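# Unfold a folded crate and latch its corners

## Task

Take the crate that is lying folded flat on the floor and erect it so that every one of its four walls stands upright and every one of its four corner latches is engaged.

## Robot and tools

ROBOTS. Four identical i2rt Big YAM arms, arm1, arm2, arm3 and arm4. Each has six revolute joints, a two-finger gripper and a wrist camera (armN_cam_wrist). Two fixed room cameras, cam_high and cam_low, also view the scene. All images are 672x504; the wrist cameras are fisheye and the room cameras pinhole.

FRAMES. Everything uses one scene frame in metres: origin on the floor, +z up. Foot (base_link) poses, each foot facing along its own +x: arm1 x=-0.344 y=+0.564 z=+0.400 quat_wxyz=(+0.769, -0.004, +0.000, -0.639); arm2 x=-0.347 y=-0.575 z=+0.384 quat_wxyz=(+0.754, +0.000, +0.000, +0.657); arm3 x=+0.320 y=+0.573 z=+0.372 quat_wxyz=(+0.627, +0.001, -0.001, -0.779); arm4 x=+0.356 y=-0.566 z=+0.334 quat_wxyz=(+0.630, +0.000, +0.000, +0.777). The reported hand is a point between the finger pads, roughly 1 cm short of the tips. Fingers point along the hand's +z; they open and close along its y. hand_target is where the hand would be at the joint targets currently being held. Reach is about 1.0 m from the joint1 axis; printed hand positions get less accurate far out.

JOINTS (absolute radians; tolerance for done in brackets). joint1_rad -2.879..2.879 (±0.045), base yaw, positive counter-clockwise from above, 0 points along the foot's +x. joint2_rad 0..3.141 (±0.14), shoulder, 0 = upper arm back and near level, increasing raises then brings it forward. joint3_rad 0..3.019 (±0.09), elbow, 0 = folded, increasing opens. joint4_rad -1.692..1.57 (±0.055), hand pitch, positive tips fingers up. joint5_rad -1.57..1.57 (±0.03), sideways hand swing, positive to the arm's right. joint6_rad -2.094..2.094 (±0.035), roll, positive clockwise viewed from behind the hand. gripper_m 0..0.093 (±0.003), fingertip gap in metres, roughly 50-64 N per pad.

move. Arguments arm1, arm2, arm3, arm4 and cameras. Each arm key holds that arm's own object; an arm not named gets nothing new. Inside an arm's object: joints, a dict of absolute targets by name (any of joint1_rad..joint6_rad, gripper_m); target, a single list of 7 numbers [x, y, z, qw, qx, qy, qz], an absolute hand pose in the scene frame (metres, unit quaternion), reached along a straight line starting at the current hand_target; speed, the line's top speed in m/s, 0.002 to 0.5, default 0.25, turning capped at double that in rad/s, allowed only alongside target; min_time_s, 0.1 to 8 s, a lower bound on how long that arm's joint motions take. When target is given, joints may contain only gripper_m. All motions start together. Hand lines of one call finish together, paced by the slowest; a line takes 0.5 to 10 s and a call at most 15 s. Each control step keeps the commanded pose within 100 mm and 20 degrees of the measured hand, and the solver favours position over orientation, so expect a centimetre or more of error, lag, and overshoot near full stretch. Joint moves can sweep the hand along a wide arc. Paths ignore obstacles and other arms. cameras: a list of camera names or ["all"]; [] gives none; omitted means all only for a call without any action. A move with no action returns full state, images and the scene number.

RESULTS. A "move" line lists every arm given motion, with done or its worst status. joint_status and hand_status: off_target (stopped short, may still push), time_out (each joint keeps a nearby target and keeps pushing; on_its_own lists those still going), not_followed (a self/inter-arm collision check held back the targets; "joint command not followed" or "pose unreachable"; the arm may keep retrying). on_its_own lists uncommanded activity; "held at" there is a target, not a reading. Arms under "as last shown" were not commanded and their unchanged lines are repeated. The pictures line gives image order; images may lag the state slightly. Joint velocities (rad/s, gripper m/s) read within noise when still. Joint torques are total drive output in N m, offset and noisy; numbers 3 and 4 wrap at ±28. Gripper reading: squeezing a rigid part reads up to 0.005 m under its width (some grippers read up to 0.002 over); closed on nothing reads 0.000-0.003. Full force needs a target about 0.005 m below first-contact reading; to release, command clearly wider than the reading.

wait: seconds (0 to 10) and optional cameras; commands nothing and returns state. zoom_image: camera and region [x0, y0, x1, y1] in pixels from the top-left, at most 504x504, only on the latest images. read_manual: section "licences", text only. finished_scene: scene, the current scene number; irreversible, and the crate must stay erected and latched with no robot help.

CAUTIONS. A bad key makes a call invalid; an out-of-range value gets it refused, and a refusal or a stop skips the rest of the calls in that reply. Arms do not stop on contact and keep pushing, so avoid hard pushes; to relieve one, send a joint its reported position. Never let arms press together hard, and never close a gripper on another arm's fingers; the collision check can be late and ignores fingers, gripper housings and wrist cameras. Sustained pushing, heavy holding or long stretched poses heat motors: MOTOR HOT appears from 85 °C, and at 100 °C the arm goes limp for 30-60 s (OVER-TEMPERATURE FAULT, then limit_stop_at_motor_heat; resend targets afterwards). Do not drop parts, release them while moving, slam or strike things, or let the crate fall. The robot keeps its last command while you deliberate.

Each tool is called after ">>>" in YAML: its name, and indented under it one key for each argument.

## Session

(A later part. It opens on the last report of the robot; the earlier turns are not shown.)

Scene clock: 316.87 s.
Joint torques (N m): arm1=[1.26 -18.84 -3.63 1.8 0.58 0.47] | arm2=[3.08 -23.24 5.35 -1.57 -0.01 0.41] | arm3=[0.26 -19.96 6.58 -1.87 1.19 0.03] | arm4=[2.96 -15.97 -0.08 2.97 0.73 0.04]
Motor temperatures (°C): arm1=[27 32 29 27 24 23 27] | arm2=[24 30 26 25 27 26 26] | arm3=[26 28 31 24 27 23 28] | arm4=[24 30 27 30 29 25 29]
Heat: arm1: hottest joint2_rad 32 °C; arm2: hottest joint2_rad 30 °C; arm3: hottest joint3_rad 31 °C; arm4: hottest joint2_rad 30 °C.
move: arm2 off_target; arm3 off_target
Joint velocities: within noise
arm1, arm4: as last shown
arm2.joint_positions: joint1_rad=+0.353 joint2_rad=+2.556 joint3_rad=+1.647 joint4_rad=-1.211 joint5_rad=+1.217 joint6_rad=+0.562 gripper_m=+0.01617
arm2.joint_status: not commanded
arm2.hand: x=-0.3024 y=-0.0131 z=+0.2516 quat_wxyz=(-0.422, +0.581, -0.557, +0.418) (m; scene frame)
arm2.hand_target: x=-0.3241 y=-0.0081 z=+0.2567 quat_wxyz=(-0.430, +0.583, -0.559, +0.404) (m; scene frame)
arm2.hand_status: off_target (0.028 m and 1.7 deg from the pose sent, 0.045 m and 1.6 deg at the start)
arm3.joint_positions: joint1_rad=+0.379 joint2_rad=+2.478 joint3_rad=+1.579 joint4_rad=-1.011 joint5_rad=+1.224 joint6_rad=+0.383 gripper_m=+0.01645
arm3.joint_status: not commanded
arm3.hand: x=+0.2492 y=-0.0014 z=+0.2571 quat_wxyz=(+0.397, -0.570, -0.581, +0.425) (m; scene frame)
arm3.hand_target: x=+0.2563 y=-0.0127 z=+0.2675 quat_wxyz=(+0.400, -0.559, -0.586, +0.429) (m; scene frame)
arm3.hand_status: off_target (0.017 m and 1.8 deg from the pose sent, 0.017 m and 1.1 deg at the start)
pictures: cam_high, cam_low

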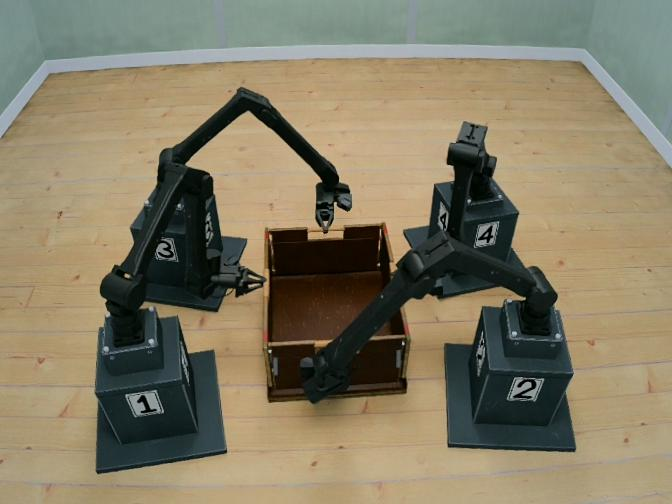

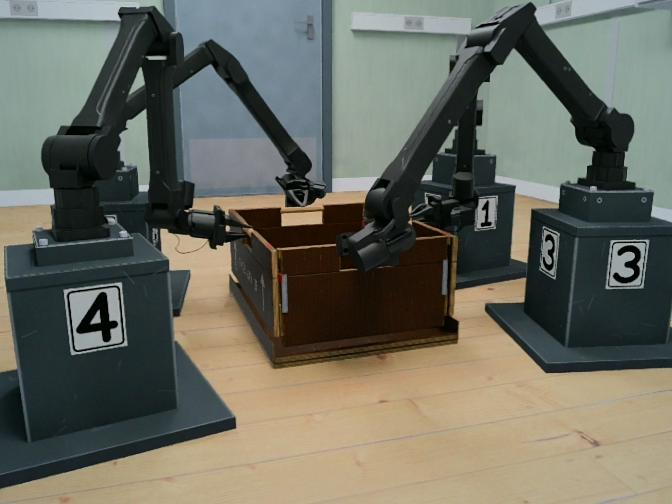

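>>> move:
  arm2: {"target": [-0.350, -0.0095, 0.256, -0.4263, 0.5868, -0.557, 0.4047], "speed": 0.05}
  cameras: ["cam_high"]

>>> move:
  arm2: {"target": [-0.285, -0.0095, 0.256, -0.4263, 0.5868, -0.557, 0.4047], "speed": 0.07}
  cameras: ["cam_high"]

>>> zoom_image:
  camera: "cam_high"
  region: [255, 325, 315, 385]

>>> zoom_image:
  camera: "cam_high"
  region: [375, 320, 435, 380]

Scene clock: 320.27 s.
Joint torques (N m): arm1=[1.79 -18.26 -3.64 1.87 0.5 0.42] | arm2=[6.07 -22.89 5.34 -1.68 -0.4 0.44] | arm3=[0.56 -20.01 6.54 -1.91 1.19 0.04] | arm4=[2.96 -15.97 -0.09 2.96 0.72 0.04]
Motor temperatures (°C): arm1=[27 32 29 27 24 23 27] | arm2=[24 31 26 25 27 26 26] | arm3=[26 28 31 24 27 23 28] | arm4=[24 30 27 30 29 25 29]
Heat: arm1: hottest joint2_rad 32 °C; arm2: hottest joint2_rad 31 °C; arm3: hottest joint3_rad 31 °C; arm4: hottest joint2_rad 30 °C.
move: arm2 off_target
Joint velocities: within noise
arm1.joint_positions: joint1_rad=+0.869 joint2_rad=+2.607 joint3_rad=+0.802 joint4_rad=+1.502 joint5_rad=+0.993 joint6_rad=-1.311 gripper_m=+0.01679
arm1.joint_status: not commanded
arm1.hand: x=-0.0216 y=+0.2112 z=+0.2431 quat_wxyz=(-0.012, +0.016, -0.761, +0.649) (m; scene frame)
arm1.hand_target: x=-0.0261 y=+0.2254 z=+0.2437 quat_wxyz=(-0.017, +0.021, -0.766, +0.643) (m; scene frame)
arm1.hand_status: not commanded
arm2.joint_positions: joint1_rad=+0.360 joint2_rad=+2.576 joint3_rad=+1.683 joint4_rad=-1.295 joint5_rad=+1.199 joint6_rad=+0.628 gripper_m=+0.01613
arm2.joint_status: not commanded
arm2.hand: x=-0.3076 y=-0.0142 z=+0.2511 quat_wxyz=(-0.415, +0.576, -0.562, +0.424) (m; scene frame)
arm2.hand_target: x=-0.3480 y=-0.0109 z=+0.2552 quat_wxyz=(-0.426, +0.588, -0.557, +0.404) (m; scene frame)
arm2.hand_status: off_target (0.043 m and 2.9 deg from the pose sent, 0.048 m and 1.7 deg at the start)
arm3.joint_positions: joint1_rad=+0.377 joint2_rad=+2.478 joint3_rad=+1.579 joint4_rad=-1.012 joint5_rad=+1.224 joint6_rad=+0.383 gripper_m=+0.01645
arm3.joint_status: not commanded
arm3.hand: x=+0.2482 y=-0.0011 z=+0.2572 quat_wxyz=(+0.398, -0.570, -0.580, +0.425) (m; scene frame)
arm3.hand_target: x=+0.2554 y=-0.0127 z=+0.2677 quat_wxyz=(+0.401, -0.559, -0.586, +0.428) (m; scene frame)
arm3.hand_status: not commanded
arm4.joint_positions: joint1_rad=+0.893 joint2_rad=+2.351 joint3_rad=+0.773 joint4_rad=+1.213 joint5_rad=+1.022 joint6_rad=-1.249 gripper_m=+0.01672
arm4.joint_status: not commanded
arm4.hand: x=-0.0115 y=-0.2126 z=+0.2456 quat_wxyz=(-0.638, +0.770, +0.016, -0.018) (m; scene frame)
arm4.hand_target: x=-0.0088 y=-0.2208 z=+0.2511 quat_wxyz=(-0.643, +0.765, +0.018, -0.017) (m; scene frame)
arm4.hand_status: not commanded
pictures: cam_high

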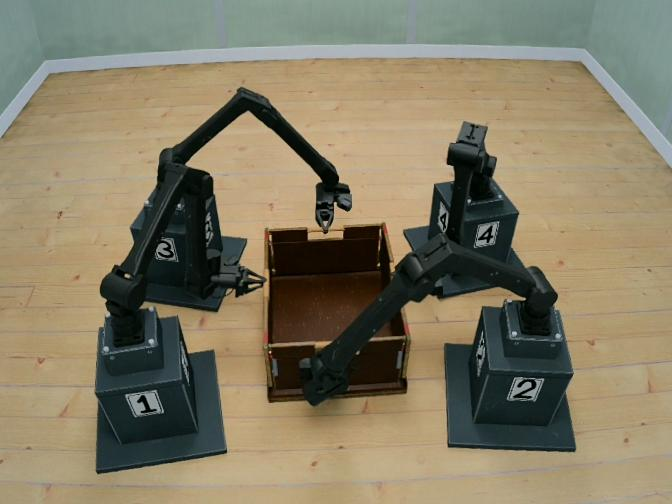

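Scene clock: 322.07 s.
Joint torques (N m): arm1=[1.49 -18.43 -3.59 1.88 0.5 0.38] | arm2=[-2.37 -23.59 3.93 0.42 0.32 -0.13] | arm3=[0.38 -20.13 6.63 -1.89 1.19 0.02] | arm4=[3.02 -15.97 -0.08 2.96 0.72 0.04]
Motor temperatures (°C): arm1=[27 32 29 27 24 23 27] | arm2=[24 31 26 25 27 26 26] | arm3=[26 29 31 24 27 23 28] | arm4=[24 30 27 30 29 25 29]
Heat: arm1: hottest joint2_rad 32 °C; arm2: hottest joint2_rad 31 °C; arm3: hottest joint3_rad 31 °C; arm4: hottest joint2_rad 30 °C.
move: arm2 off_target
Joint velocities: within noise
arm1, arm3, arm4: as last shown
arm2.joint_positions: joint1_rad=+0.359 joint2_rad=+2.519 joint3_rad=+1.575 joint4_rad=-1.059 joint5_rad=+1.229 joint6_rad=+0.432 gripper_m=+0.01612
arm2.joint_status: not commanded
arm2.hand: x=-0.3047 y=-0.0146 z=+0.2509 quat_wxyz=(-0.428, +0.598, -0.542, +0.407) (m; scene frame)
arm2.hand_target: x=-0.2917 y=-0.0107 z=+0.2558 quat_wxyz=(-0.424, +0.591, -0.555, +0.404) (m; scene frame)
arm2.hand_status: off_target (0.021 m and 2.2 deg from the pose sent, 0.024 m and 2.9 deg at the start)
pictures: cam_high

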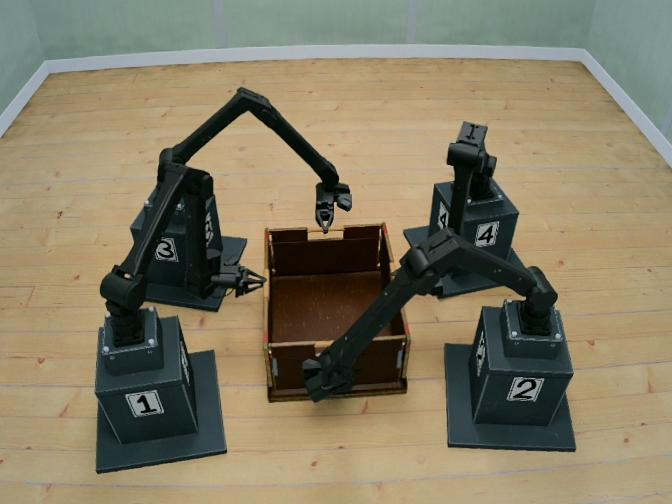

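Scaled by 8.400 from the camera's 672x504 image, which has a finer 960x720 frame.

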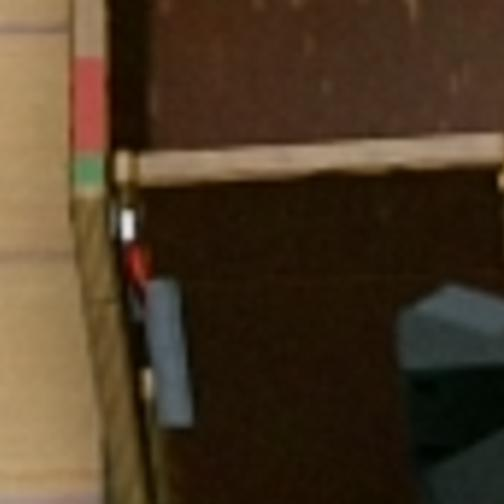

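Scaled by 8.400 from the camera's 672x504 image, which has a finer 960x720 frame.

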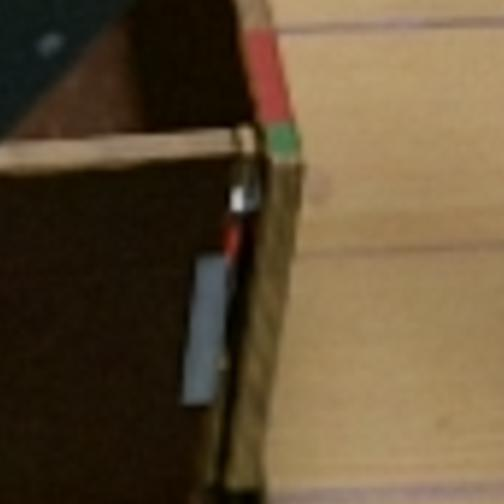

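>>> move:
  cameras: ["cam_low", "cam_high", "arm3_cam_wrist", "arm4_cam_wrist"]

>>> zoom_image:
  camera: "cam_low"
  region: [420, 230, 470, 290]

>>> zoom_image:
  camera: "cam_low"
  region: [260, 250, 310, 320]

>>> zoom_image:
  camera: "cam_high"
  region: [255, 215, 315, 275]

>>> zoom_image:
  camera: "cam_high"
  region: [350, 215, 410, 275]

Scene clock: 323.80 s.
Joint torques (N m): arm1=[1.55 -18.32 -3.56 1.81 0.47 0.43] | arm2=[-2.32 -23.59 4.04 0.47 0.32 -0.11] | arm3=[-0.03 -19.96 6.64 -1.88 1.18 0.05] | arm4=[3.02 -16.03 -0.08 2.96 0.72 0.04]
Motor temperatures (°C): arm1=[27 32 29 27 24 23 27] | arm2=[24 31 26 25 27 26 26] | arm3=[26 29 31 24 27 23 28] | arm4=[24 30 27 30 29 25 29]
Heat: arm1: hottest joint2_rad 32 °C; arm2: hottest joint2_rad 31 °C; arm3: hottest joint3_rad 31 °C; arm4: hottest joint2_rad 30 °C.
Joint velocities: within noise
arm1.joint_positions: joint1_rad=+0.869 joint2_rad=+2.607 joint3_rad=+0.802 joint4_rad=+1.502 joint5_rad=+0.993 joint6_rad=-1.311 gripper_m=+0.01679
arm1.joint_status: not commanded
arm1.hand: x=-0.0216 y=+0.2112 z=+0.2431 quat_wxyz=(-0.012, +0.016, -0.761, +0.649) (m; scene frame)
arm1.hand_target: x=-0.0261 y=+0.2254 z=+0.2437 quat_wxyz=(-0.017, +0.021, -0.766, +0.643) (m; scene frame)
arm1.hand_status: not commanded
arm2.joint_positions: joint1_rad=+0.359 joint2_rad=+2.519 joint3_rad=+1.575 joint4_rad=-1.059 joint5_rad=+1.229 joint6_rad=+0.432 gripper_m=+0.01612
arm2.joint_status: not commanded
arm2.hand: x=-0.3047 y=-0.0146 z=+0.2509 quat_wxyz=(-0.428, +0.598, -0.542, +0.407) (m; scene frame)
arm2.hand_target: x=-0.2917 y=-0.0107 z=+0.2558 quat_wxyz=(-0.425, +0.591, -0.555, +0.404) (m; scene frame)
arm2.hand_status: off_target (0.021 m and 2.2 deg from the pose sent, 0.024 m and 2.9 deg at the start)
arm3.joint_positions: joint1_rad=+0.377 joint2_rad=+2.478 joint3_rad=+1.579 joint4_rad=-1.012 joint5_rad=+1.224 joint6_rad=+0.383 gripper_m=+0.01645
arm3.joint_status: not commanded
arm3.hand: x=+0.2482 y=-0.0011 z=+0.2572 quat_wxyz=(+0.398, -0.570, -0.580, +0.425) (m; scene frame)
arm3.hand_target: x=+0.2554 y=-0.0127 z=+0.2677 quat_wxyz=(+0.401, -0.559, -0.586, +0.428) (m; scene frame)
arm3.hand_status: not commanded
arm4.joint_positions: joint1_rad=+0.893 joint2_rad=+2.351 joint3_rad=+0.773 joint4_rad=+1.213 joint5_rad=+1.022 joint6_rad=-1.249 gripper_m=+0.01672
arm4.joint_status: not commanded
arm4.hand: x=-0.0115 y=-0.2126 z=+0.2456 quat_wxyz=(-0.638, +0.770, +0.016, -0.018) (m; scene frame)
arm4.hand_target: x=-0.0088 y=-0.2208 z=+0.2511 quat_wxyz=(-0.643, +0.765, +0.018, -0.017) (m; scene frame)
arm4.hand_status: not commanded
pictures: arm3_cam_wrist, arm4_cam_wrist, cam_high, cam_low

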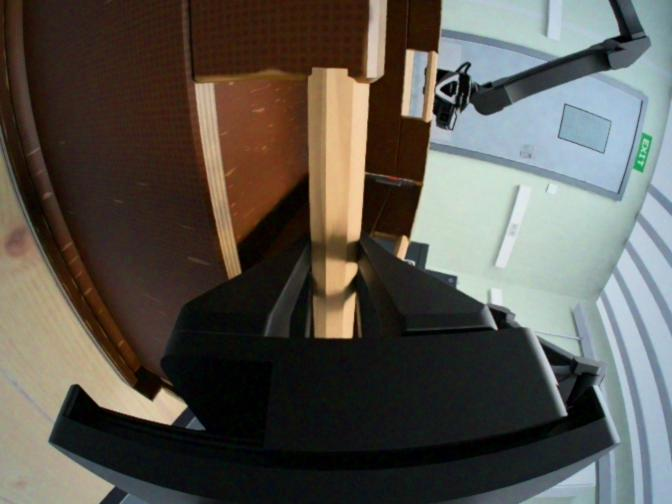

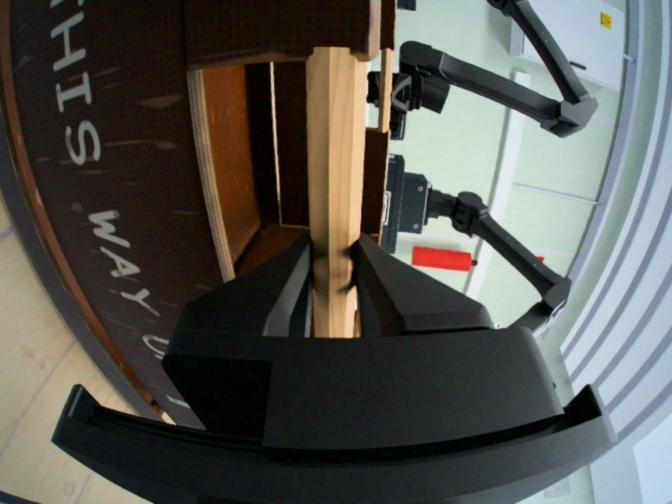

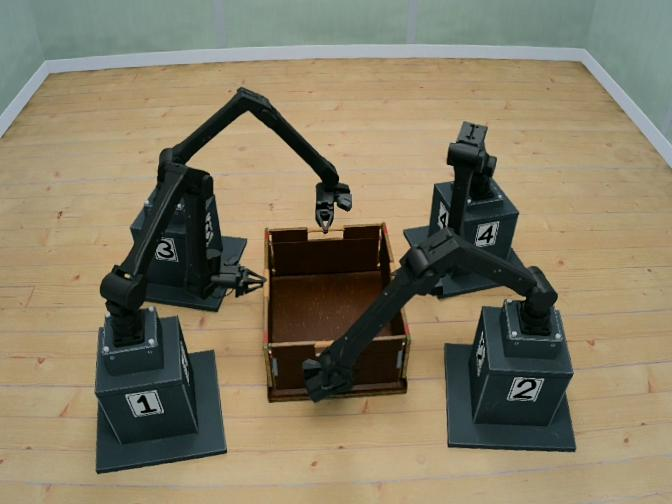

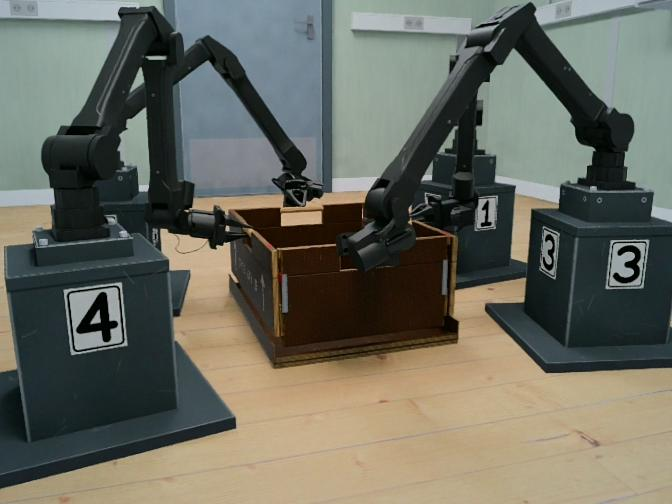

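Scaled by 8.400 from the camera's 672x504 image, which has a finer 960x720 frame.

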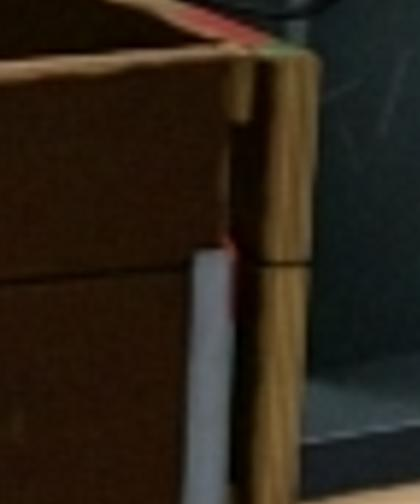

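Scaled by 7.200 from the camera's 672x504 image, which has a finer 960x720 frame.

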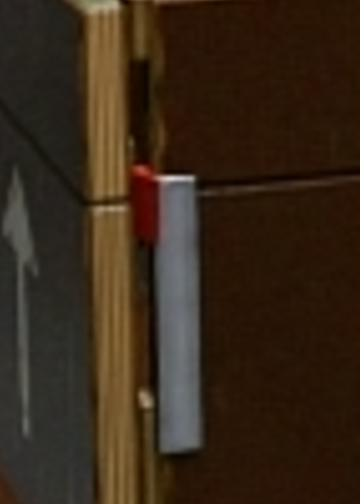

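Scaled by 8.400 from the camera's 672x504 image, which has a finer 960x720 frame.

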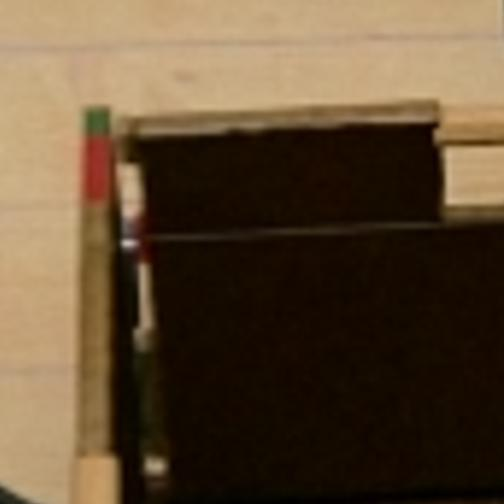

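Scaled by 8.400 from the camera's 672x504 image, which has a finer 960x720 frame.

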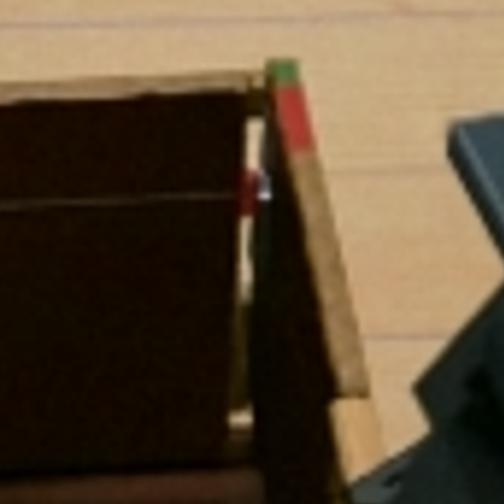

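>>> move:
  arm3: {"target": [0.298, -0.012, 0.268, -0.4047, 0.557, 0.5868, -0.4263], "speed": 0.06}
  cameras: ["cam_low", "cam_high"]

>>> zoom_image:
  camera: "cam_low"
  region: [420, 230, 470, 290]

>>> zoom_image:
  camera: "cam_low"
  region: [260, 250, 310, 320]

Scene clock: 328.13 s.
Joint torques (N m): arm1=[1.73 -17.85 -3.54 2 0.48 0.41] | arm2=[-2.37 -23.59 4.04 0.49 0.32 -0.11] | arm3=[5.25 -20.31 6.11 -2.67 0.59 0.18] | arm4=[2.96 -16.03 -0.08 2.96 0.72 0.04]
Motor temperatures (°C): arm1=[27 32 29 27 24 23 27] | arm2=[24 31 25 25 27 26 26] | arm3=[26 29 31 24 27 23 28] | arm4=[24 30 27 30 29 25 29]
Heat: arm1: hottest joint2_rad 32 °C; arm2: hottest joint2_rad 31 °C; arm3: hottest joint3_rad 31 °C; arm4: hottest joint2_rad 30 °C.
move: arm3 off_target
Joint velocities: within noise
arm1, arm2, arm4: as last shown
arm3.joint_positions: joint1_rad=+0.382 joint2_rad=+2.527 joint3_rad=+1.667 joint4_rad=-1.213 joint5_rad=+1.212 joint6_rad=+0.542 gripper_m=+0.01644
arm3.joint_status: not commanded
arm3.hand: x=+0.2514 y=-0.0003 z=+0.2567 quat_wxyz=(+0.415, -0.579, -0.566, +0.415) (m; scene frame)
arm3.hand_target: x=+0.2918 y=-0.0100 z=+0.2675 quat_wxyz=(+0.407, -0.556, -0.587, +0.424) (m; scene frame)
arm3.hand_status: off_target (0.049 m and 3.9 deg from the pose sent, 0.052 m and 1.8 deg at the start)
pictures: cam_high, cam_low

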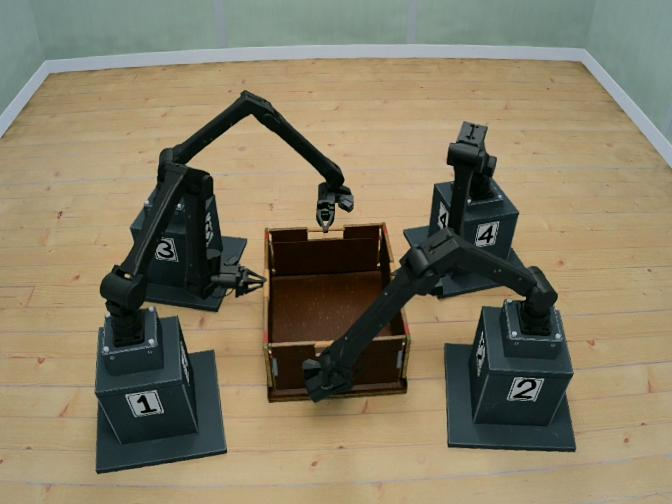

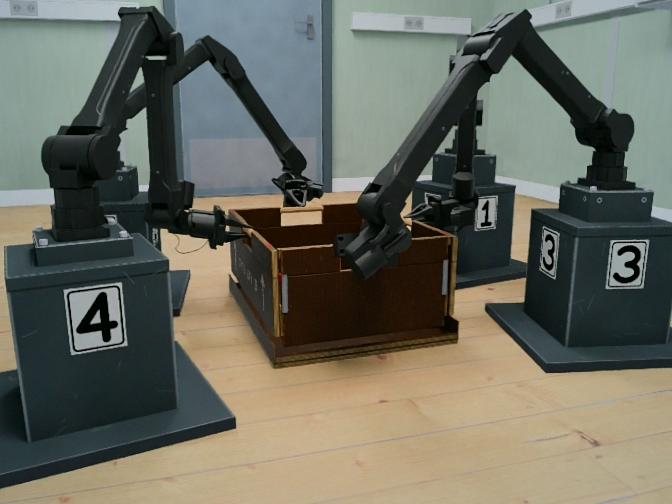

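Scaled by 8.400 from the camera's 672x504 image, which has a finer 960x720 frame.

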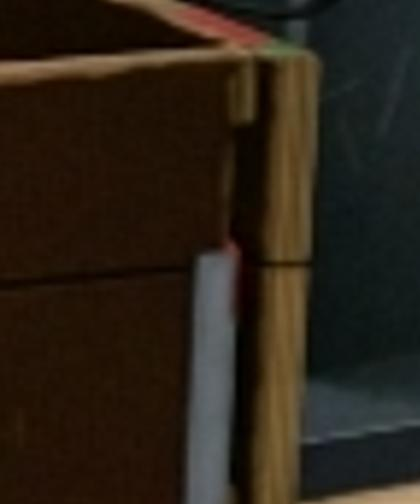

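Scaled by 7.200 from the camera's 672x504 image, which has a finer 960x720 frame.

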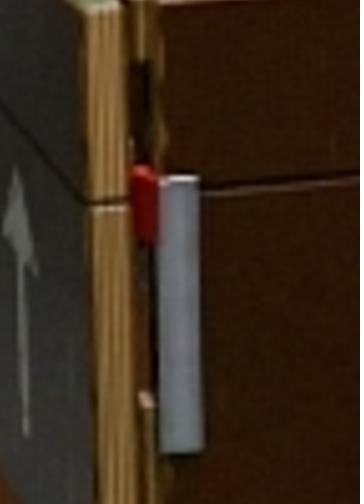

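>>> move:
  arm3: {"target": [0.257, -0.011, 0.266, -0.4047, 0.557, 0.5868, -0.4263], "speed": 0.06}
  arm2: {"target": [-0.304, -0.011, 0.256, -0.4263, 0.5868, -0.557, 0.4047], "speed": 0.06}

>>> move:
  arm2: {"joints": {"gripper_m": 0.05}}
  cameras: ["cam_high", "cam_low"]

>>> zoom_image:
  camera: "cam_high"
  region: [240, 210, 430, 420]

Scene clock: 337.03 s.
Joint torques (N m): arm1=[1.85 -18.61 -3.51 1.89 0.49 0.4] | arm2=[-0.44 -22.48 5.37 -1.13 0.46 0.34] | arm3=[0.09 -21.01 4.18 0.43 1.1 -0.43] | arm4=[2.96 -16.03 -0.09 2.96 0.72 0.04]
Motor temperatures (°C): arm1=[27 32 29 27 24 23 27] | arm2=[24 31 25 25 27 26 26] | arm3=[26 28 31 24 27 23 28] | arm4=[24 30 27 30 29 25 29]
Heat: arm1: hottest joint2_rad 32 °C; arm2: hottest joint2_rad 31 °C; arm3: hottest joint3_rad 31 °C; arm4: hottest joint2_rad 30 °C.
move: arm2 done; arm3 off_target
Joint velocities: within noise
arm1, arm4: as last shown
arm2.joint_positions: joint1_rad=+0.357 joint2_rad=+2.522 joint3_rad=+1.587 joint4_rad=-1.088 joint5_rad=+1.219 joint6_rad=+0.467 gripper_m=+0.01612
arm2.joint_status: not commanded
arm2.hand: x=-0.3045 y=-0.0146 z=+0.2514 quat_wxyz=(-0.426, +0.593, -0.551, +0.405) (m; scene frame)
arm2.hand_target: x=-0.3034 y=-0.0102 z=+0.2554 quat_wxyz=(-0.427, +0.586, -0.559, +0.402) (m; scene frame)
arm2.hand_status: done (0.006 m and 1.0 deg from the pose sent, 0.006 m and 2.2 deg at the start)
arm3.joint_positions: joint1_rad=+0.382 joint2_rad=+2.507 joint3_rad=+1.628 joint4_rad=-1.123 joint5_rad=+1.226 joint6_rad=+0.469 gripper_m=+0.01643
arm3.joint_status: not commanded
arm3.hand: x=+0.2508 y=-0.0014 z=+0.2568 quat_wxyz=(+0.409, -0.571, -0.573, +0.422) (m; scene frame)
arm3.hand_target: x=+0.2570 y=-0.0105 z=+0.2671 quat_wxyz=(+0.407, -0.559, -0.584, +0.426) (m; scene frame)
arm3.hand_status: off_target (0.015 m and 2.4 deg from the pose sent, 0.015 m and 3.9 deg at the start)
pictures: none

Scene clock: 337.67 s.
Joint torques (N m): arm1=[1.85 -18.55 -3.55 2.1 0.47 0.42] | arm2=[-0.38 -22.59 5.33 -0.68 0.47 0.18] | arm3=[0.09 -21.13 4.21 0.57 1.04 -0.42] | arm4=[3.02 -16.03 -0.08 2.96 0.72 0.04]
Motor temperatures (°C): arm1=[27 32 29 27 24 23 27] | arm2=[24 31 25 25 27 26 26] | arm3=[26 28 31 24 27 23 28] | arm4=[24 30 27 30 29 25 29]
Heat: arm1: hottest joint2_rad 32 °C; arm2: hottest joint2_rad 31 °C; arm3: hottest joint3_rad 31 °C; arm4: hottest joint2_rad 30 °C.
move: arm2 done
Joint velocities: within noise
arm1, arm3, arm4: as last shown
arm2.joint_positions: joint1_rad=+0.357 joint2_rad=+2.522 joint3_rad=+1.587 joint4_rad=-1.101 joint5_rad=+1.219 joint6_rad=+0.479 gripper_m=+0.04979
arm2.joint_status: all done
arm2.hand: x=-0.3042 y=-0.0161 z=+0.2521 quat_wxyz=(-0.426, +0.591, -0.552, +0.406) (m; scene frame)
arm2.hand_target: x=-0.3034 y=-0.0102 z=+0.2554 quat_wxyz=(-0.427, +0.586, -0.558, +0.402) (m; scene frame)
arm2.hand_status: not commanded
arm3.joint_positions: joint1_rad=+0.382 joint2_rad=+2.507 joint3_rad=+1.628 joint4_rad=-1.123 joint5_rad=+1.226 joint6_rad=+0.467 gripper_m=+0.01643
arm3.hand: x=+0.2508 y=-0.0014 z=+0.2568 quat_wxyz=(+0.409, -0.571, -0.574, +0.422) (m; scene frame)
pictures: cam_high, cam_low

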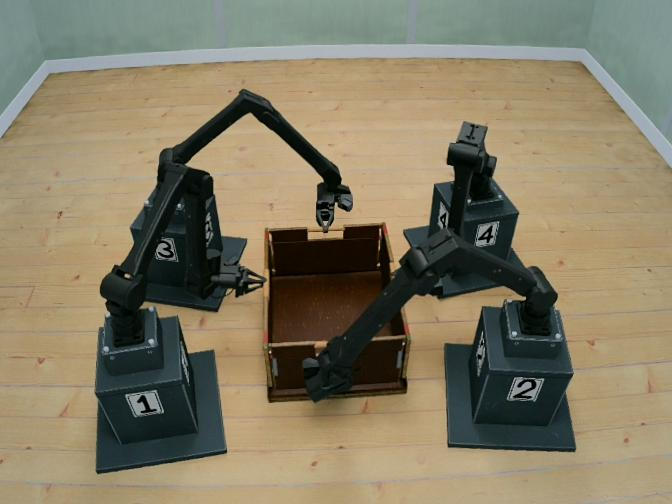

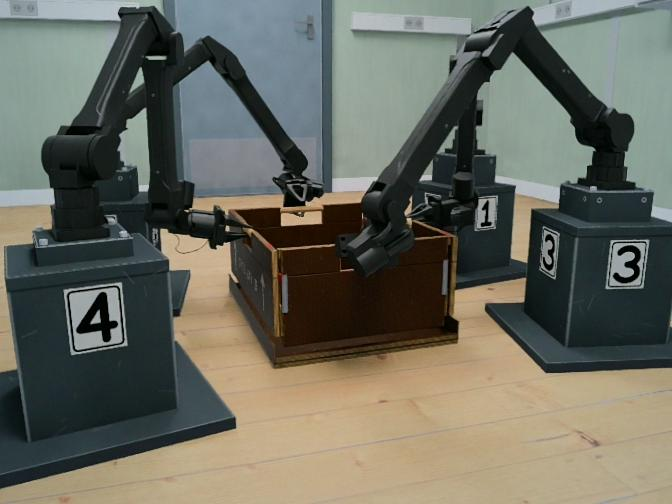

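Scaled by 2.400 from the camera's 672x504 image, which has a finer 960x720 frame.

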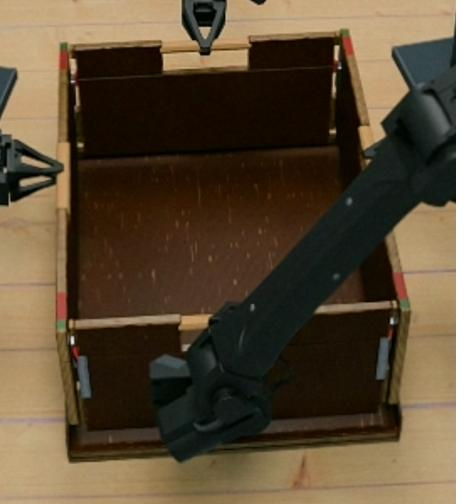

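>>> move:
  arm2: {"target": [-0.445, -0.015, 0.305, -0.4263, 0.5868, -0.557, 0.4047], "speed": 0.12}
  cameras: ["arm2_cam_wrist", "cam_high"]

>>> zoom_image:
  camera: "arm2_cam_wrist"
  region: [60, 0, 560, 350]

>>> zoom_image:
  camera: "cam_high"
  region: [240, 210, 430, 420]

Scene clock: 341.17 s.
Joint torques (N m): arm1=[1.85 -18.37 -3.73 1.99 0.5 0.41] | arm2=[-0.26 -22.77 6.87 -1.32 0.29 0.16] | arm3=[-0.03 -21.25 4.14 0.53 1.07 -0.43] | arm4=[2.96 -16.03 -0.08 2.96 0.72 0.04]
Motor temperatures (°C): arm1=[27 32 29 27 24 23 27] | arm2=[24 31 25 25 27 26 26] | arm3=[26 28 31 24 27 23 28] | arm4=[24 30 26 30 29 25 29]
Heat: arm1: hottest joint2_rad 32 °C; arm2: hottest joint2_rad 31 °C; arm3: hottest joint3_rad 31 °C; arm4: hottest joint2_rad 30 °C.
move: arm2 done
Joint velocities: within noise
arm1, arm3, arm4: as last shown
arm2.joint_positions: joint1_rad=+0.580 joint2_rad=+2.564 joint3_rad=+1.825 joint4_rad=-1.688 joint5_rad=+1.077 joint6_rad=+0.907 gripper_m=+0.04989
arm2.joint_status: not commanded
arm2.hand: x=-0.4395 y=-0.0211 z=+0.3050 quat_wxyz=(-0.425, +0.591, -0.552, +0.406) (m; scene frame)
arm2.hand_target: x=-0.4421 y=-0.0149 z=+0.3053 quat_wxyz=(-0.426, +0.588, -0.558, +0.402) (m; scene frame)
arm2.hand_status: done (0.008 m and 0.8 deg from the pose sent, 0.150 m and 0.8 deg at the start; a joint's target at an end of its range on 24 of 63 steps)
pictures: arm2_cam_wrist, cam_high

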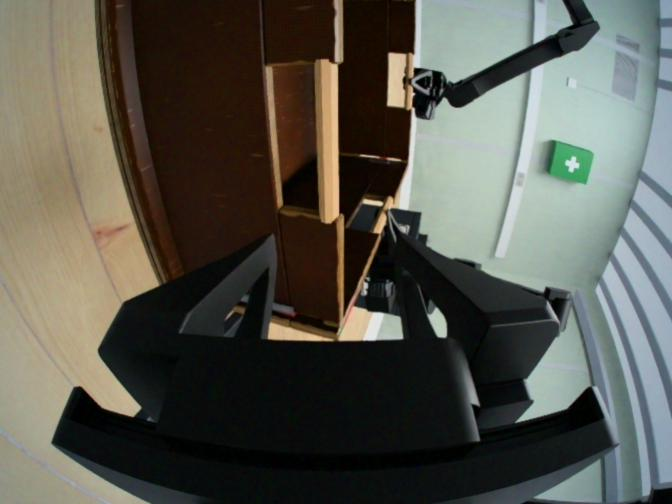

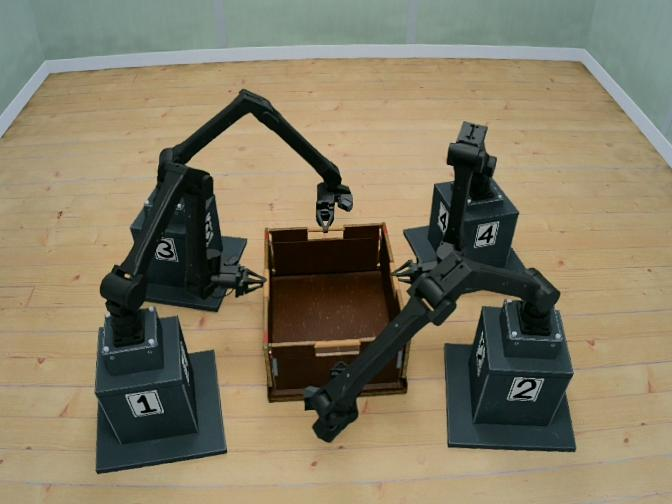

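Scaled by 1.008 from the camera's 672x504 image, which has a finer 960x720 frame.

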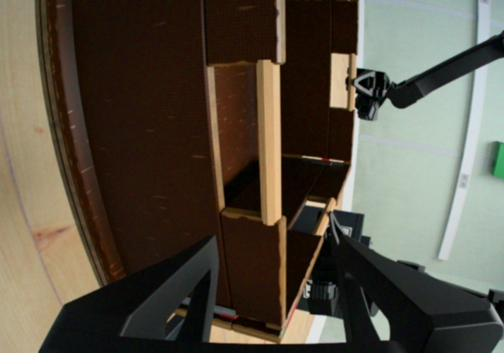

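Scaled by 2.400 from the camera's 672x504 image, which has a finer 960x720 frame.

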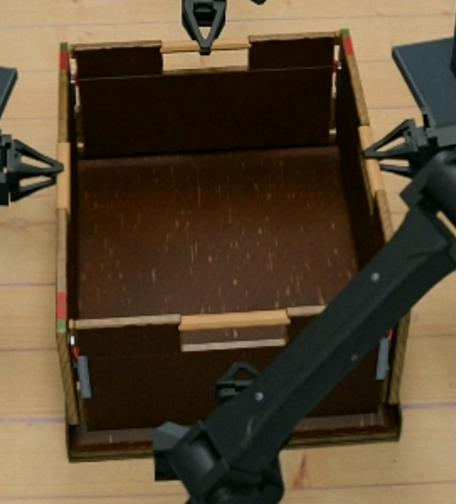

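>>> move:
  arm3: {"joints": {"gripper_m": 0.05}}
  cameras: ["cam_low"]

>>> zoom_image:
  camera: "cam_low"
  region: [210, 190, 480, 390]

Scene clock: 346.43 s.
Joint torques (N m): arm1=[2.02 -18.02 -3.54 1.84 0.51 0.43] | arm2=[-0.21 -22.71 6.83 -1.32 0.29 0.17] | arm3=[0.44 -21.48 4.18 0.08 0.82 0.07] | arm4=[2.96 -15.97 -0.08 2.96 0.72 0.04]
Motor temperatures (°C): arm1=[27 32 29 27 24 23 27] | arm2=[24 30 26 25 27 26 26] | arm3=[26 28 30 24 27 23 28] | arm4=[24 30 26 30 29 25 29]
Heat: arm1: hottest joint2_rad 32 °C; arm2: hottest joint2_rad 30 °C; arm3: hottest joint3_rad 30 °C; arm4: hottest joint2_rad 30 °C.
move: arm3 done
Joint velocities: within noise
arm1, arm4: as last shown
arm2.joint_positions: joint1_rad=+0.577 joint2_rad=+2.564 joint3_rad=+1.825 joint4_rad=-1.688 joint5_rad=+1.077 joint6_rad=+0.907 gripper_m=+0.04989
arm2.joint_status: not commanded
arm2.hand: x=-0.4378 y=-0.0208 z=+0.3050 quat_wxyz=(-0.424, +0.591, -0.553, +0.406) (m; scene frame)
arm2.hand_target: x=-0.4404 y=-0.0146 z=+0.3053 quat_wxyz=(-0.426, +0.587, -0.559, +0.403) (m; scene frame)
arm2.hand_status: not commanded
arm3.joint_positions: joint1_rad=+0.391 joint2_rad=+2.504 joint3_rad=+1.628 joint4_rad=-1.103 joint5_rad=+1.233 joint6_rad=+0.414 gripper_m=+0.04989
arm3.joint_status: all done
arm3.hand: x=+0.2563 y=-0.0057 z=+0.2585 quat_wxyz=(+0.412, -0.556, -0.586, +0.421) (m; scene frame)
arm3.hand_target: x=+0.2622 y=-0.0122 z=+0.2668 quat_wxyz=(+0.404, -0.556, -0.587, +0.429) (m; scene frame)
arm3.hand_status: not commanded
pictures: cam_low

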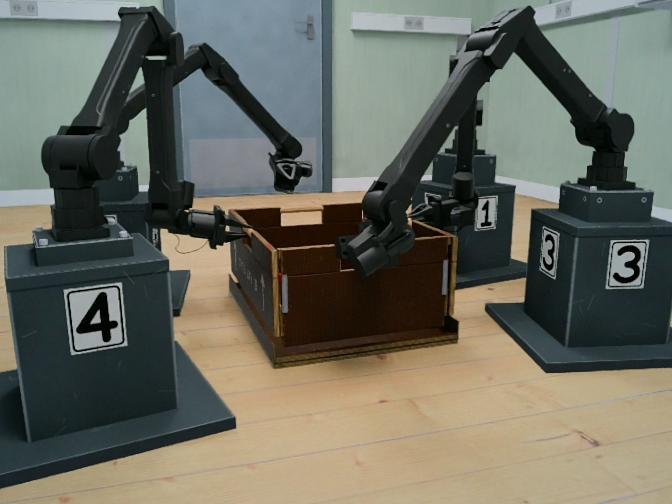

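Scaled by 1.867 from the camera's 672x504 image, which has a finer 960x720 frame.

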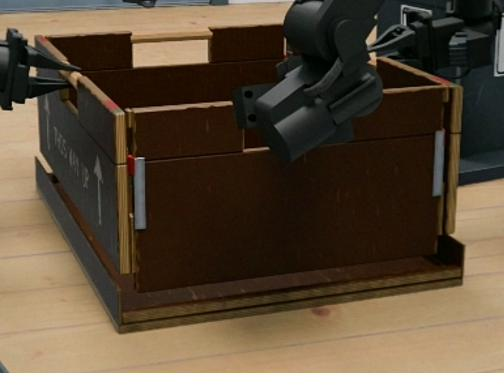

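>>> move:
  arm3: {"target": [0.402, -0.007, 0.313, -0.4047, 0.557, 0.5868, -0.4263], "speed": 0.12}
  cameras: ["cam_low", "cam_high", "arm3_cam_wrist"]

>>> zoom_image:
  camera: "cam_low"
  region: [210, 190, 480, 390]

>>> zoom_image:
  camera: "cam_low"
  region: [420, 230, 470, 290]

>>> zoom_image:
  camera: "arm3_cam_wrist"
  region: [60, 0, 560, 350]

Scene clock: 350.70 s.
Joint torques (N m): arm1=[2.14 -18.32 -3.56 1.98 0.49 0.41] | arm2=[-0.21 -22.71 6.84 -1.32 0.29 0.17] | arm3=[-0.21 -18.37 7.39 -1.69 0.36 0.29] | arm4=[2.96 -16.03 -0.09 2.96 0.72 0.04]
Motor temperatures (°C): arm1=[27 32 29 27 24 23 27] | arm2=[24 30 26 25 27 26 26] | arm3=[26 28 30 24 27 23 28] | arm4=[24 30 26 30 29 25 29]
Heat: arm1: hottest joint2_rad 32 °C; arm2: hottest joint2_rad 30 °C; arm3: hottest joint3_rad 30 °C; arm4: hottest joint2_rad 30 °C.
move: arm3 off_target
Joint velocities: within noise
arm1, arm2, arm4: as last shown
arm3.joint_positions: joint1_rad=+0.615 joint2_rad=+2.504 joint3_rad=+1.829 joint4_rad=-1.661 joint5_rad=+1.111 joint6_rad=+0.829 gripper_m=+0.04990
arm3.joint_status: not commanded
arm3.hand: x=+0.3944 y=-0.0033 z=+0.3254 quat_wxyz=(+0.395, -0.558, -0.592, +0.427) (m; scene frame)
arm3.hand_target: x=+0.3986 y=-0.0063 z=+0.3128 quat_wxyz=(+0.398, -0.557, -0.592, +0.426) (m; scene frame)
arm3.hand_status: off_target (0.015 m and 1.3 deg from the pose sent, 0.156 m and 1.0 deg at the start; a joint's target at an end of its range on 25 of 61 steps)
pictures: arm3_cam_wrist, cam_high, cam_low

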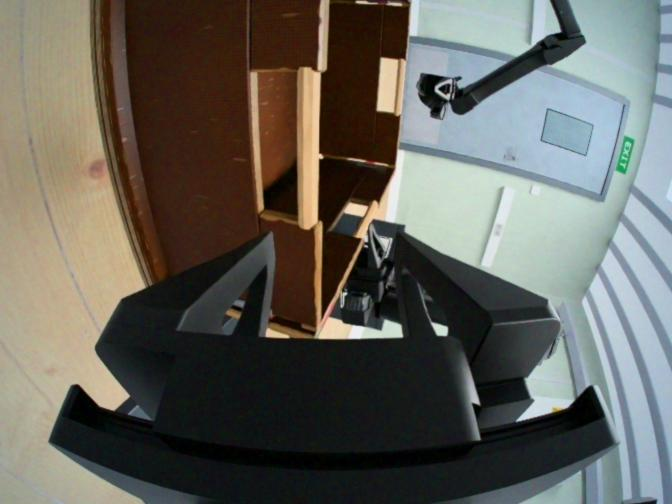

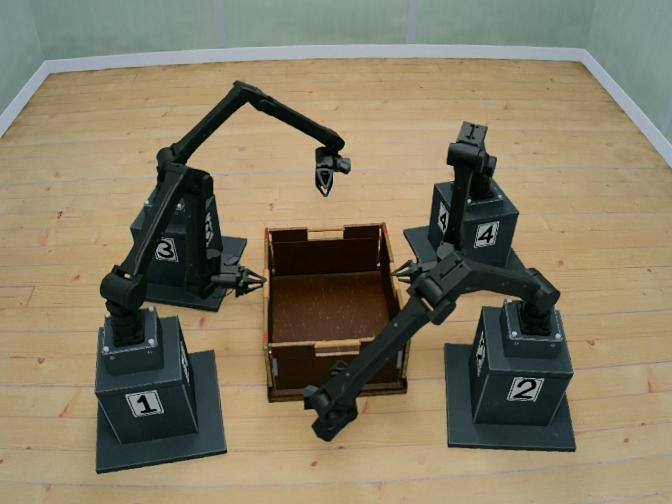

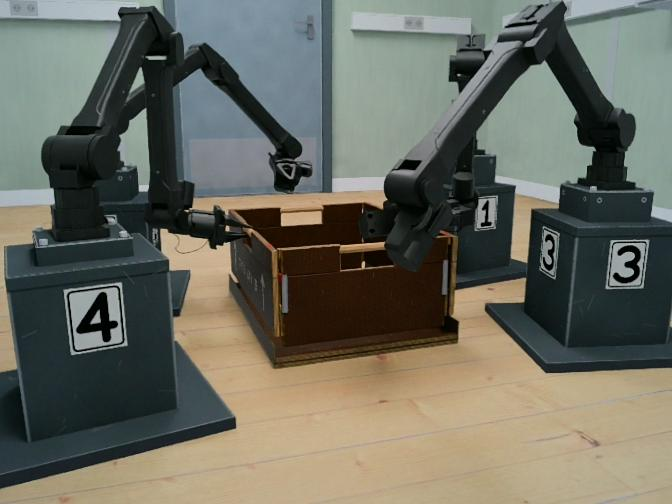

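Scaled by 1.867 from the camera's 672x504 image, which has a finer 960x720 frame.

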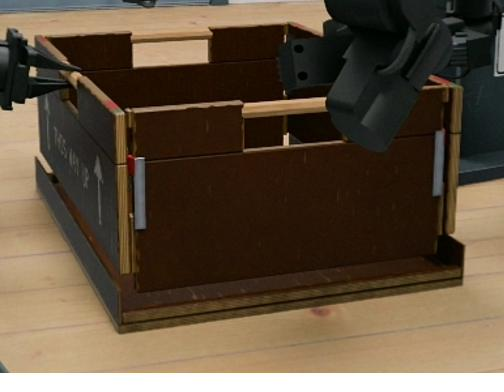

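Scaled by 8.400 from the camera's 672x504 image, which has a finer 960x720 frame.

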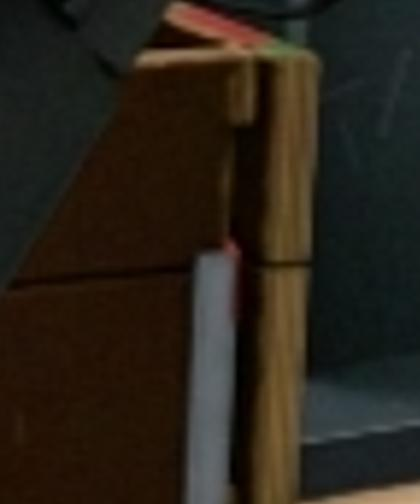

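Scaled by 1.008 from the camera's 672x504 image, which has a finer 960x720 frame.

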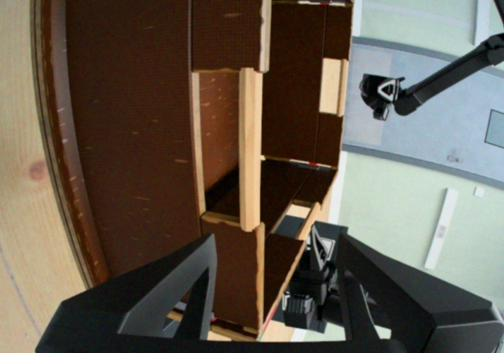

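>>> zoom_image:
  camera: "arm3_cam_wrist"
  region: [200, 260, 360, 380]

>>> zoom_image:
  camera: "cam_high"
  region: [255, 215, 315, 275]

>>> zoom_image:
  camera: "cam_high"
  region: [255, 325, 315, 385]

Scaled by 3.150 from the camera's 672x504 image, which has a finer 960x720 frame.

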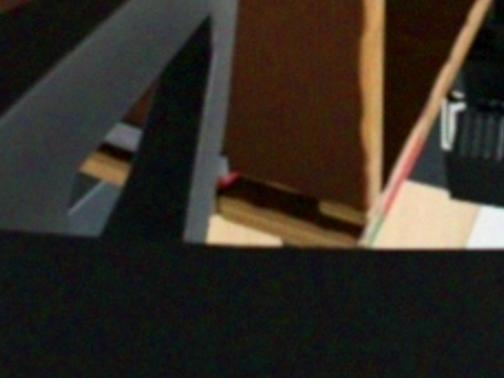

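Scaled by 8.400 from the camera's 672x504 image, which has a finer 960x720 frame.

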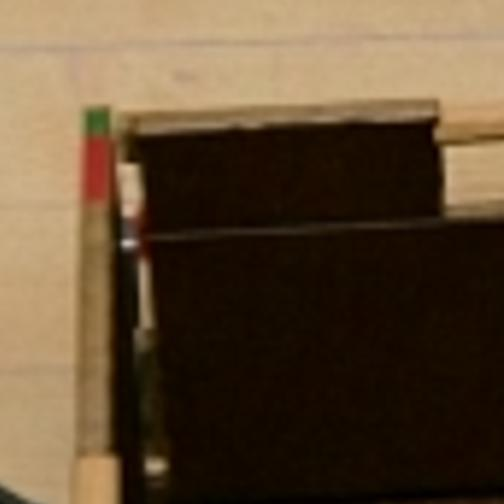

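Scaled by 8.400 from the camera's 672x504 image, which has a finer 960x720 frame.

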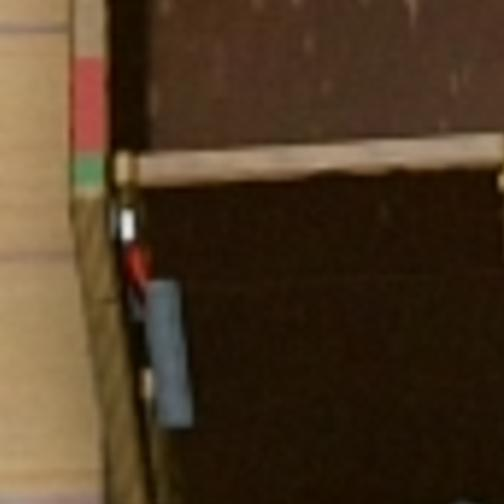

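>>> move:
  arm3: {"target": [0.402, 0.190, 0.320, -0.4047, 0.557, 0.5868, -0.4263], "speed": 0.2}
  cameras: ["arm3_cam_wrist"]

>>> zoom_image:
  camera: "arm3_cam_wrist"
  region: [150, 120, 450, 345]

Scene clock: 360.97 s.
Joint torques (N m): arm1=[1.79 -18.14 -3.71 1.95 0.49 0.42] | arm2=[-0.15 -22.77 6.84 -1.32 0.29 0.17] | arm3=[0.44 -17.14 1.47 -0.84 0.24 0.3] | arm4=[3.02 -15.97 -0.08 2.96 0.72 0.04]
Motor temperatures (°C): arm1=[27 32 29 27 23 23 27] | arm2=[24 29 26 25 27 26 25] | arm3=[26 28 30 24 27 23 28] | arm4=[24 30 26 30 29 25 29]
Heat: arm1: hottest joint2_rad 32 °C; arm2: hottest joint2_rad 29 °C; arm3: hottest joint3_rad 30 °C; arm4: hottest joint2_rad 30 °C.
move: arm3 done
Joint velocities: within noise
arm1, arm2, arm4: as last shown
arm3.joint_positions: joint1_rad=+0.789 joint2_rad=+2.295 joint3_rad=+1.243 joint4_rad=-1.544 joint5_rad=+0.968 joint6_rad=+1.081 gripper_m=+0.04991
arm3.joint_status: not commanded
arm3.hand: x=+0.3978 y=+0.1884 z=+0.3196 quat_wxyz=(+0.416, -0.550, -0.588, +0.422) (m; scene frame)
arm3.hand_target: x=+0.4008 y=+0.1902 z=+0.3220 quat_wxyz=(+0.406, -0.557, -0.586, +0.426) (m; scene frame)
arm3.hand_status: done (0.004 m and 1.6 deg from the pose sent, 0.194 m and 1.3 deg at the start)
pictures: arm3_cam_wrist

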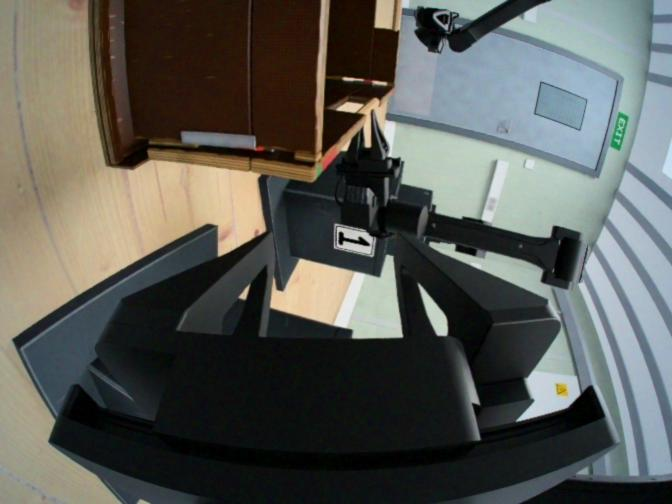

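Scaled by 1.680 from the camera's 672x504 image, which has a finer 960x720 frame.

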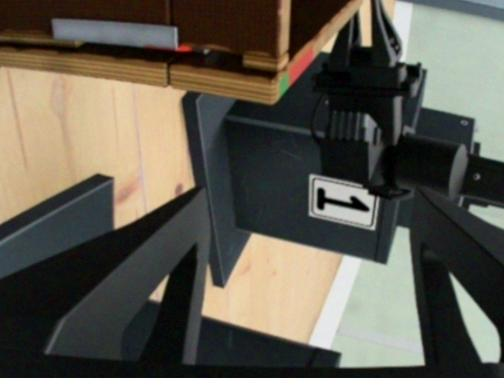

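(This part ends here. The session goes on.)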